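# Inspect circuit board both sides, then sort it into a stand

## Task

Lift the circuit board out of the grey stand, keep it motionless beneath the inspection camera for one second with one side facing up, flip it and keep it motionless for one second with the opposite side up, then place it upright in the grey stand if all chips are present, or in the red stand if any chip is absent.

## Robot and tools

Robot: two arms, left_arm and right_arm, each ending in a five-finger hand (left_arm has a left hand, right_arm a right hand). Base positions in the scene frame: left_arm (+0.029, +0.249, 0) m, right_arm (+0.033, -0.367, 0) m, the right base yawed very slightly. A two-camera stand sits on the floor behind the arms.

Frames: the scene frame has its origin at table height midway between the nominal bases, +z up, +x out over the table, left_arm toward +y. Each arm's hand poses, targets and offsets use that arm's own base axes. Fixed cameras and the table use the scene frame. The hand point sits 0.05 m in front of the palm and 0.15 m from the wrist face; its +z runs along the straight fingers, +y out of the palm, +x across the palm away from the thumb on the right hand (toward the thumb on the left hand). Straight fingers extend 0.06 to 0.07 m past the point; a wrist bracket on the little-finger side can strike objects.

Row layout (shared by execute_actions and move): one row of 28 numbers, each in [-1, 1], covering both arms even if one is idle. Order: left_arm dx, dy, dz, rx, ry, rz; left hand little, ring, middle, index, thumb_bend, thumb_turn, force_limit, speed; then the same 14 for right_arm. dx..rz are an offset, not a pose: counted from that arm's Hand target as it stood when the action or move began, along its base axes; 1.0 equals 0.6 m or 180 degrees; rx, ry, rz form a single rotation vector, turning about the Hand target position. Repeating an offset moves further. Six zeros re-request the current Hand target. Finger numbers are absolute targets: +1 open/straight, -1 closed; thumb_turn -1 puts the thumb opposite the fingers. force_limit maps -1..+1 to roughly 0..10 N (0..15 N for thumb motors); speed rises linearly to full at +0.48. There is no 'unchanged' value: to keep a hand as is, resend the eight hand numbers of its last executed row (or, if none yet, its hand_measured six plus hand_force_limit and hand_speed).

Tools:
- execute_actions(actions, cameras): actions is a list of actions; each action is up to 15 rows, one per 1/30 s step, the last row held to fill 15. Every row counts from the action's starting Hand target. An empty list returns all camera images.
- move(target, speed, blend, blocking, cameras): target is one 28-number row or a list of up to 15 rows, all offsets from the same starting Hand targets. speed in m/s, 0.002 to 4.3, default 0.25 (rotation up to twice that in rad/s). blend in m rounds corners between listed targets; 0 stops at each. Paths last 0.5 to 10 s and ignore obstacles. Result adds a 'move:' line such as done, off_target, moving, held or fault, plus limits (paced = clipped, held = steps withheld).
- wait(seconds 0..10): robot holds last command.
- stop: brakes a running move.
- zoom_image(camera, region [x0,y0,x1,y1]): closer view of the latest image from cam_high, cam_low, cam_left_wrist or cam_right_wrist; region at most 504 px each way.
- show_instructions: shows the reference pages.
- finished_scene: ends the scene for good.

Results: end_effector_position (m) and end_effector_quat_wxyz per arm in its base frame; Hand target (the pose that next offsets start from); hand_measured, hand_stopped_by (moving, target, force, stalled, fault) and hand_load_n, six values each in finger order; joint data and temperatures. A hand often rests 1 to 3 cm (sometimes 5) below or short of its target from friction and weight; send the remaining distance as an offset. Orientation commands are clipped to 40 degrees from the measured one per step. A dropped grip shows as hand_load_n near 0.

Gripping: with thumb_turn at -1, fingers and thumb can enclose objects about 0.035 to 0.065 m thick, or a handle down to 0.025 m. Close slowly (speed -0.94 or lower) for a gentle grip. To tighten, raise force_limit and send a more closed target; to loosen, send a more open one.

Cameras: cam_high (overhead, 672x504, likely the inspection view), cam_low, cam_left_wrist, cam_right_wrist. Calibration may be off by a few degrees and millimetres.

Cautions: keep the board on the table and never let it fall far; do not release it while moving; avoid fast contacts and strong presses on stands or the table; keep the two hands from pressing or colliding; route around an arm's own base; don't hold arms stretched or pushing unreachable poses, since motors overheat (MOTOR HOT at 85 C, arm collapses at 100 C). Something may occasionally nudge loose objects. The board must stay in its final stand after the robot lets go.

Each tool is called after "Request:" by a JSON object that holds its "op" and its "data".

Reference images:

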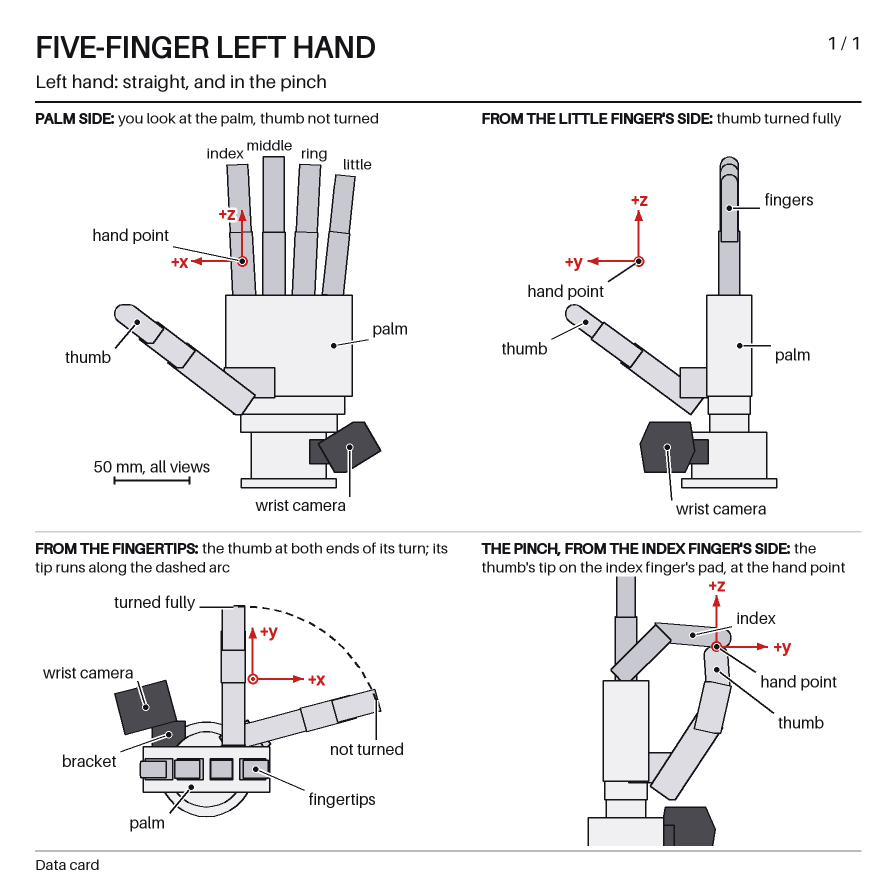

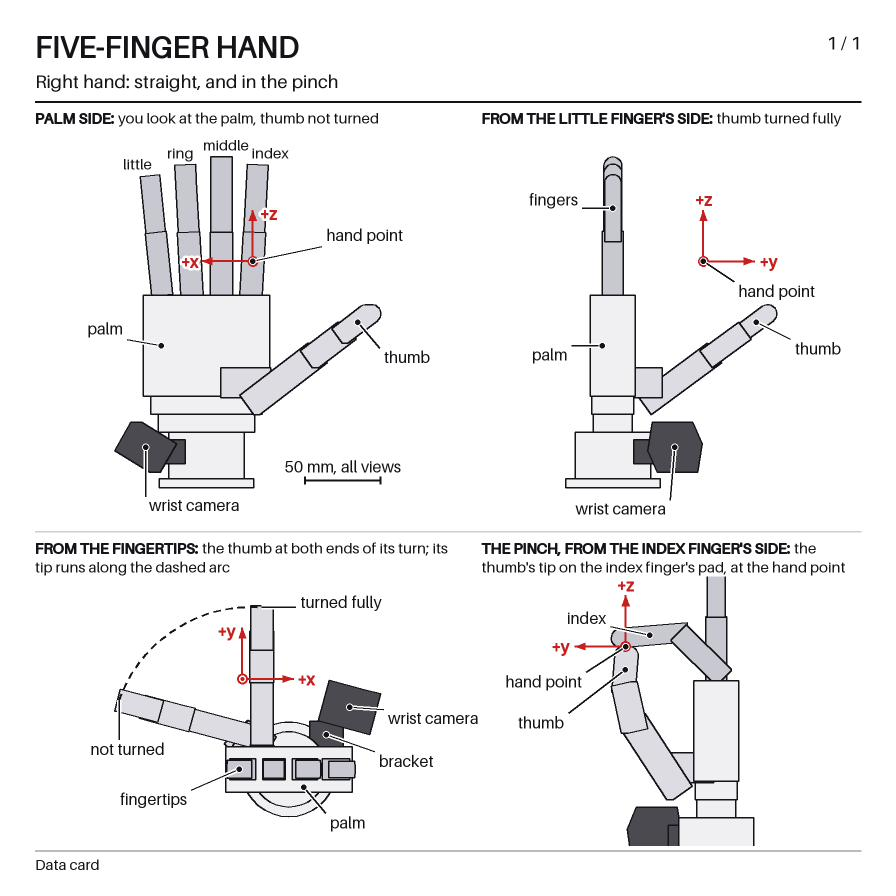

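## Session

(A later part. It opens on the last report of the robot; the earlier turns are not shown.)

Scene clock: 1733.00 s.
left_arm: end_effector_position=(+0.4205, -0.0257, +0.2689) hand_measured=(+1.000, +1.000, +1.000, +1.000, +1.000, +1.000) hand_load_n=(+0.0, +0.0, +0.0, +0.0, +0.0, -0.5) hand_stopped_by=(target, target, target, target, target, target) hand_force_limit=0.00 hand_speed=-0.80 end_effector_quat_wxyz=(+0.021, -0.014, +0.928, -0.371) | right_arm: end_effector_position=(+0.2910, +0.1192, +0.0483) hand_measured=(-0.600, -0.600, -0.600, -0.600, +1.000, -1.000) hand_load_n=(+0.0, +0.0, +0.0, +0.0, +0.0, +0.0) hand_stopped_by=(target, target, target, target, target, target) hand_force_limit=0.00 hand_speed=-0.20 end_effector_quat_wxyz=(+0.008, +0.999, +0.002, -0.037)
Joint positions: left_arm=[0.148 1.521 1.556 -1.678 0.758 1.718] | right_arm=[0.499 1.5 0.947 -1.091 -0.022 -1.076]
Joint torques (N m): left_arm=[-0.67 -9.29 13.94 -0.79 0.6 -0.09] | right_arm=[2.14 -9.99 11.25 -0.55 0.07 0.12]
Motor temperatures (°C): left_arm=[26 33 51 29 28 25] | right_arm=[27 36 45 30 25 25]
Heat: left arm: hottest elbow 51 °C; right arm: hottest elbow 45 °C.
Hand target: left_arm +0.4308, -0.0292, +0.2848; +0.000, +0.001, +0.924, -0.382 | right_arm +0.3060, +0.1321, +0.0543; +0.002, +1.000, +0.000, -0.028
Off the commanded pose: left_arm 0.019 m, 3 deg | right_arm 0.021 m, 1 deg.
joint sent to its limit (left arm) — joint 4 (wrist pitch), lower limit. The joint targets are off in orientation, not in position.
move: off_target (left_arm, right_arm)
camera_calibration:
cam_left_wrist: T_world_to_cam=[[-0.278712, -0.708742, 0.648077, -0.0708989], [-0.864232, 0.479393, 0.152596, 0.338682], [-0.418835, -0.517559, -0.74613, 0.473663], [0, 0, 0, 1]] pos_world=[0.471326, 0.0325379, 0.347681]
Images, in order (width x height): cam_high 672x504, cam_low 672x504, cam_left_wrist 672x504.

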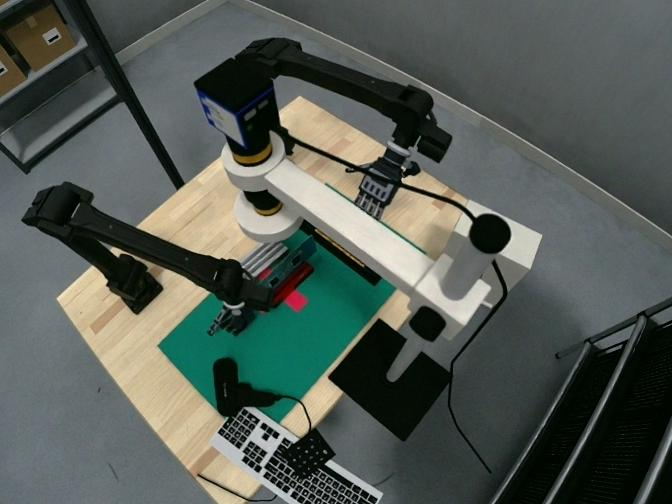

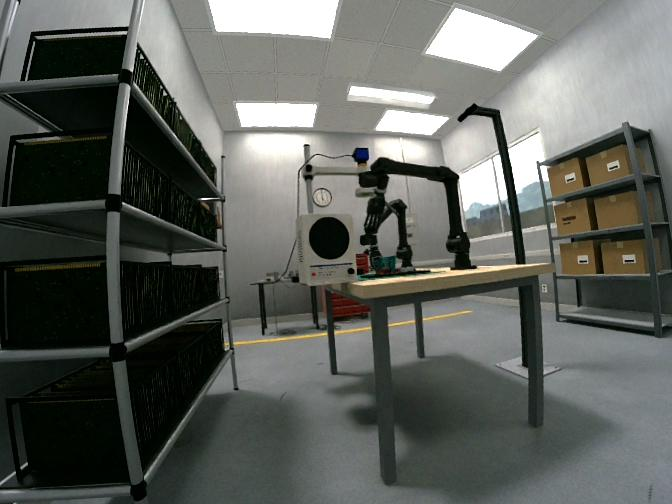

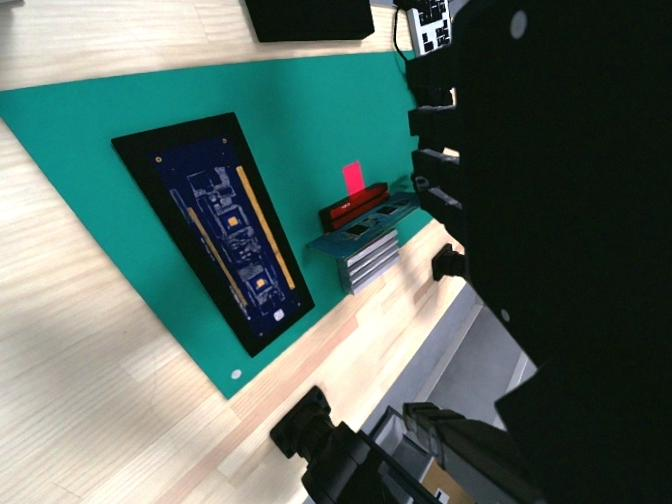

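Request:
{"op": "move", "data": {"target": [0,0,0,0,0,0,1,1,1,1,1,1,0,-0.8,0.005,0.03,0.006,0,0,0.0,-0.6,-0.6,-0.6,-0.6,1,-1,0.0,-0.2], "speed": [0.05]}}

Request:
{"op": "move", "data": {"target": [[0,0,0,0,0,0,1,1,1,1,1,1,0,-0.8,0.0,-0.12,0.0,0,0,0.0,-0.6,-0.6,-0.6,-0.6,1,-1,0.0,-0.2],[0,0,0,0,0,0,1,1,1,1,1,1,0,-0.8,0.0,-0.3,0.15,0,0,0.0,-0.6,-0.6,-0.6,-0.6,1,-1,0.0,-0.2]], "speed": [0.1,0.2], "blend": [0.02,0], "cameras": ["cam_left_wrist","cam_high","cam_low"]}}

Request:
{"op": "zoom_image", "data": {"camera": "cam_high", "region": [230, 230, 330, 330]}}

Request:
{"op": "zoom_image", "data": {"camera": "cam_left_wrist", "region": [305, 170, 425, 270]}}

Request:
{"op": "zoom_image", "data": {"camera": "cam_low", "region": [365, 245, 415, 285]}}

Scene clock: 1746.77 s.
left_arm: end_effector_position=(+0.4205, -0.0257, +0.2689) hand_measured=(+1.000, +1.000, +1.000, +1.000, +1.000, +1.000) hand_load_n=(+0.0, +0.0, +0.0, +0.0, +0.0, +0.0) hand_stopped_by=(target, target, target, target, target, target) hand_force_limit=0.00 hand_speed=-0.80 end_effector_quat_wxyz=(+0.021, -0.014, +0.928, -0.371) | right_arm: end_effector_position=(+0.2948, +0.1364, +0.0522) hand_measured=(-0.600, -0.600, -0.600, -0.600, +1.000, -1.000) hand_load_n=(+0.0, +0.0, +0.0, +0.5, +0.0, +0.0) hand_stopped_by=(target, target, target, target, target, target) hand_force_limit=0.00 hand_speed=-0.20 end_effector_quat_wxyz=(+0.009, +0.999, +0.003, -0.037)
Joint positions: left_arm=[0.148 1.521 1.556 -1.678 0.758 1.718] | right_arm=[0.534 1.522 0.984 -1.105 -0.022 -1.043]
Joint torques (N m): left_arm=[-0.79 -9.47 13.9 -0.81 0.6 -0.08] | right_arm=[1.49 -11.16 11.43 -0.49 -0.04 0.09]
Heat: left arm: hottest elbow 51 °C; right arm: hottest elbow 45 °C.
Hand target: left_arm +0.4308, -0.0292, +0.2848; +0.000, +0.001, +0.924, -0.382 | right_arm +0.3090, +0.1501, +0.0579; +0.002, +1.000, +0.000, -0.028
Off the commanded pose: left_arm 0.019 m, 3 deg | right_arm 0.021 m, 1 deg.
joint sent to its limit (left arm) — joint 4 (wrist pitch), lower limit. The joint targets are off in orientation, not in position.
move: off_target (left_arm, right_arm)

Scene clock: 1749.30 s.
left_arm: end_effector_position=(+0.4205, -0.0257, +0.2689) hand_measured=(+1.000, +1.000, +1.000, +1.000, +1.000, +1.000) hand_load_n=(+0.0, +0.0, +0.0, +0.0, +0.0, +0.0) hand_stopped_by=(target, target, target, target, target, target) hand_force_limit=0.00 hand_speed=-0.80 end_effector_quat_wxyz=(+0.021, -0.014, +0.928, -0.371) | right_arm: end_effector_position=(+0.2917, -0.0291, +0.1321) hand_measured=(-0.600, -0.600, -0.600, -0.600, +1.000, -1.000) hand_load_n=(+0.0, +0.0, +0.0, +0.0, +0.0, +0.0) hand_stopped_by=(target, target, target, target, target, target) hand_force_limit=0.00 hand_speed=-0.20 end_effector_quat_wxyz=(+0.005, +0.999, +0.001, -0.049)
Joint positions: left_arm=[0.148 1.521 1.556 -1.678 0.758 1.718] | right_arm=[0.098 1.303 0.988 -1.355 0 -1.475]
Joint torques (N m): left_arm=[-0.62 -9.41 13.89 -0.8 0.62 -0.09] | right_arm=[0.26 -10.17 12.4 -0.59 0.07 -0.09]
Heat: left arm: hottest elbow 51 °C; right arm: hottest elbow 44 °C.
Hand target: left_arm +0.4308, -0.0292, +0.2848; +0.000, +0.001, +0.924, -0.382 | right_arm +0.3090, -0.0299, +0.1479; +0.002, +1.000, +0.000, -0.028
Off the commanded pose: left_arm 0.019 m, 3 deg | right_arm 0.023 m, 2 deg.
joint sent to its limit (left arm) — joint 4 (wrist pitch), lower limit. The joint targets are off in orientation, not in position.
move: off_target (left_arm, right_arm)
camera_calibration:
cam_left_wrist: T_world_to_cam=[[-0.278712, -0.708742, 0.648077, -0.0708989], [-0.864232, 0.479393, 0.152596, 0.338682], [-0.418835, -0.517559, -0.74613, 0.473663], [0, 0, 0, 1]] pos_world=[0.471326, 0.0325379, 0.347681]
Images, in order (width x height): cam_high 672x504, cam_low 672x504, cam_left_wrist 672x504.

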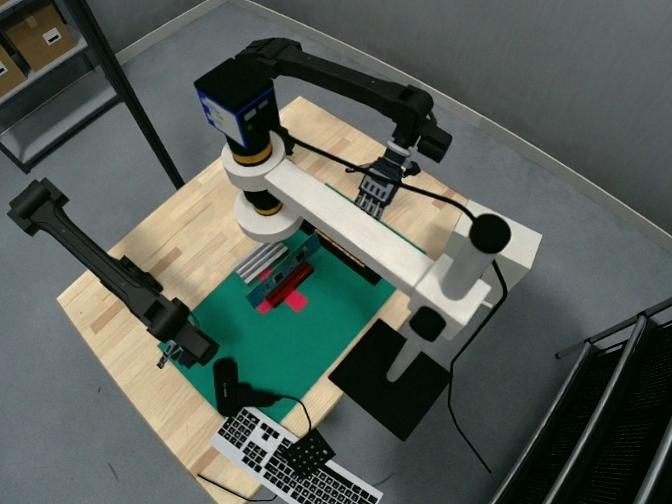

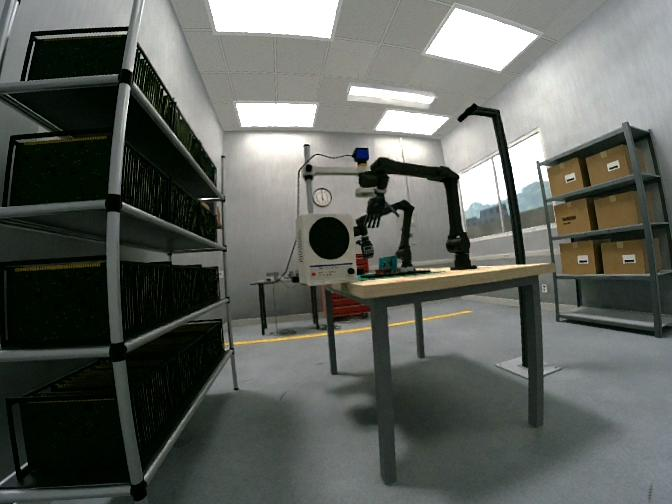

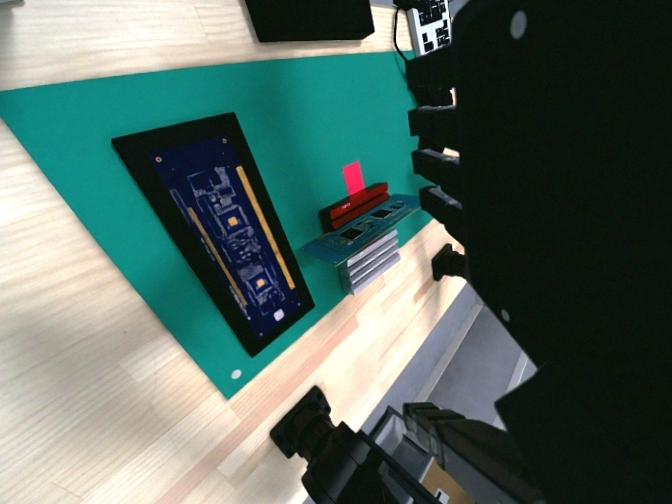

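Scaled by 5.040 from the camera's 672x504 image, which has a finer 960x720 frame.

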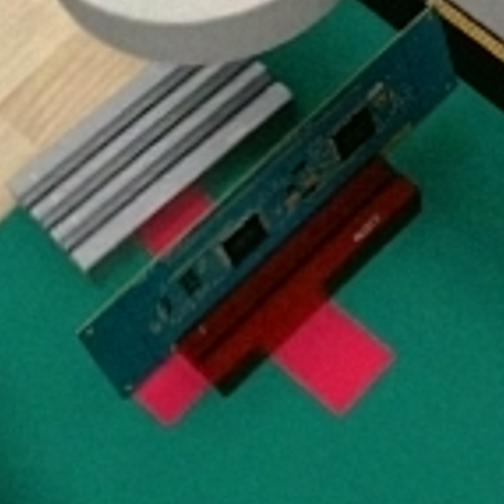

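Scaled by 4.200 from the camera's 672x504 image, which has a finer 960x720 frame.

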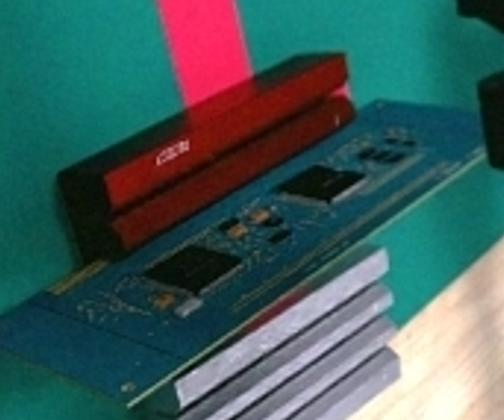

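Scaled by 10.080 from the camera's 672x504 image, which has a finer 960x720 frame.

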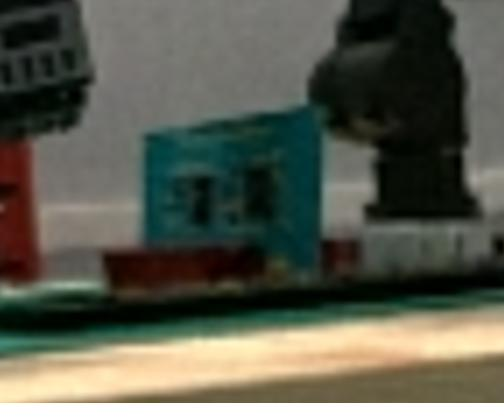

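Request:
{"op": "wait", "data": {"seconds": 1, "cameras": ["cam_left_wrist","cam_low"]}}

Request:
{"op": "zoom_image", "data": {"camera": "cam_left_wrist", "region": [290, 190, 380, 280]}}

Request:
{"op": "zoom_image", "data": {"camera": "cam_low", "region": [376, 252, 406, 276]}}

Scene clock: 1759.27 s.
left_arm: end_effector_position=(+0.4205, -0.0257, +0.2689) hand_measured=(+1.000, +1.000, +1.000, +1.000, +1.000, +1.000) hand_load_n=(-0.5, +0.0, +0.0, +0.0, +0.0, +0.0) hand_stopped_by=(target, target, target, target, target, target) hand_force_limit=0.00 hand_speed=-0.80 end_effector_quat_wxyz=(+0.021, -0.014, +0.928, -0.371) | right_arm: end_effector_position=(+0.2917, -0.0291, +0.1321) hand_measured=(-0.600, -0.600, -0.600, -0.600, +1.000, -1.000) hand_load_n=(+0.0, +0.0, +0.0, +0.0, +0.0, +0.0) hand_stopped_by=(target, target, target, target, target, target) hand_force_limit=0.00 hand_speed=-0.20 end_effector_quat_wxyz=(+0.005, +0.999, +0.001, -0.049)
Joint positions: left_arm=[0.148 1.521 1.556 -1.678 0.758 1.718] | right_arm=[0.098 1.303 0.988 -1.355 0 -1.475]
Joint torques (N m): left_arm=[-0.67 -9.52 13.94 -0.85 0.6 -0.09] | right_arm=[0.09 -9.52 12.29 -0.83 0.09 -0.09]
Heat: left arm: hottest elbow 51 °C; right arm: hottest elbow 44 °C.
Hand target: left_arm +0.4308, -0.0292, +0.2848; +0.000, +0.001, +0.924, -0.382 | right_arm +0.3090, -0.0299, +0.1479; +0.002, +1.000, +0.000, -0.028
Off the commanded pose: left_arm 0.019 m, 3 deg | right_arm 0.023 m, 2 deg.
wait: 1.00 s; at rest from the start
camera_calibration:
cam_left_wrist: T_world_to_cam=[[-0.278712, -0.708742, 0.648077, -0.0708989], [-0.864232, 0.479393, 0.152596, 0.338682], [-0.418835, -0.517559, -0.74613, 0.473663], [0, 0, 0, 1]] pos_world=[0.471326, 0.0325379, 0.347681]
Images, in order (width x height): cam_low 672x504, cam_left_wrist 672x504.

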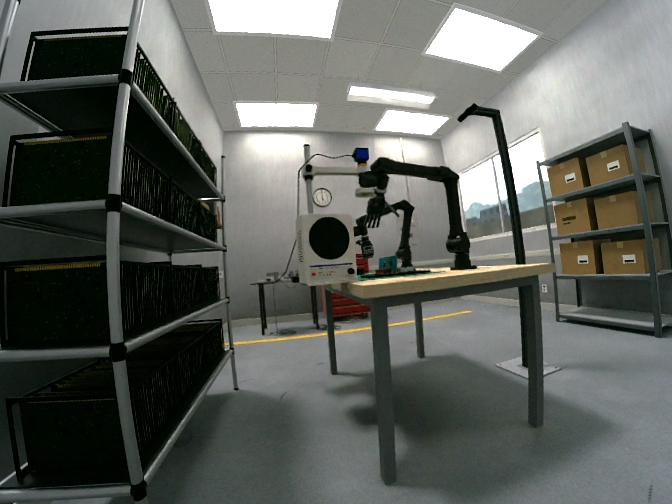

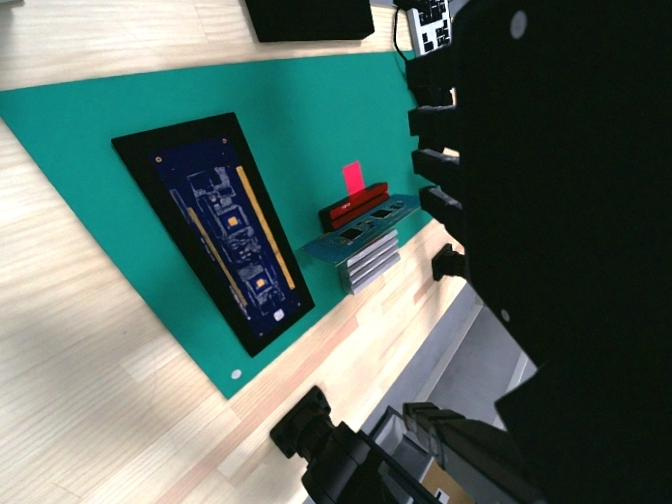

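Scaled by 5.600 from the camera's 672x504 image, which has a finer 960x720 frame.

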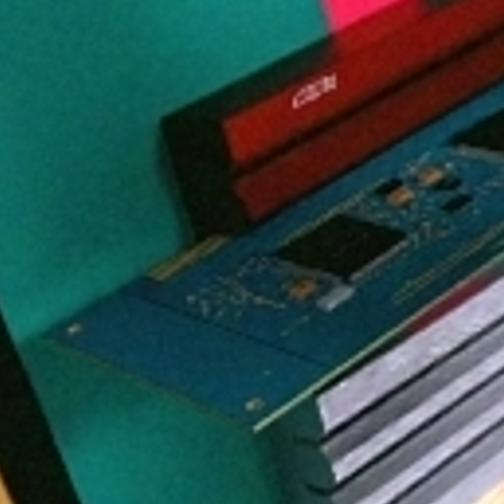

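Scaled by 16.800 from the camera's 672x504 image, which has a finer 960x720 frame.

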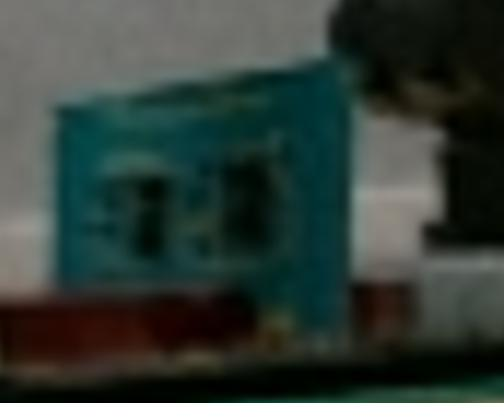

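Request:
{"op": "finished_scene", "data": {}}

The scene is finished: the task was done.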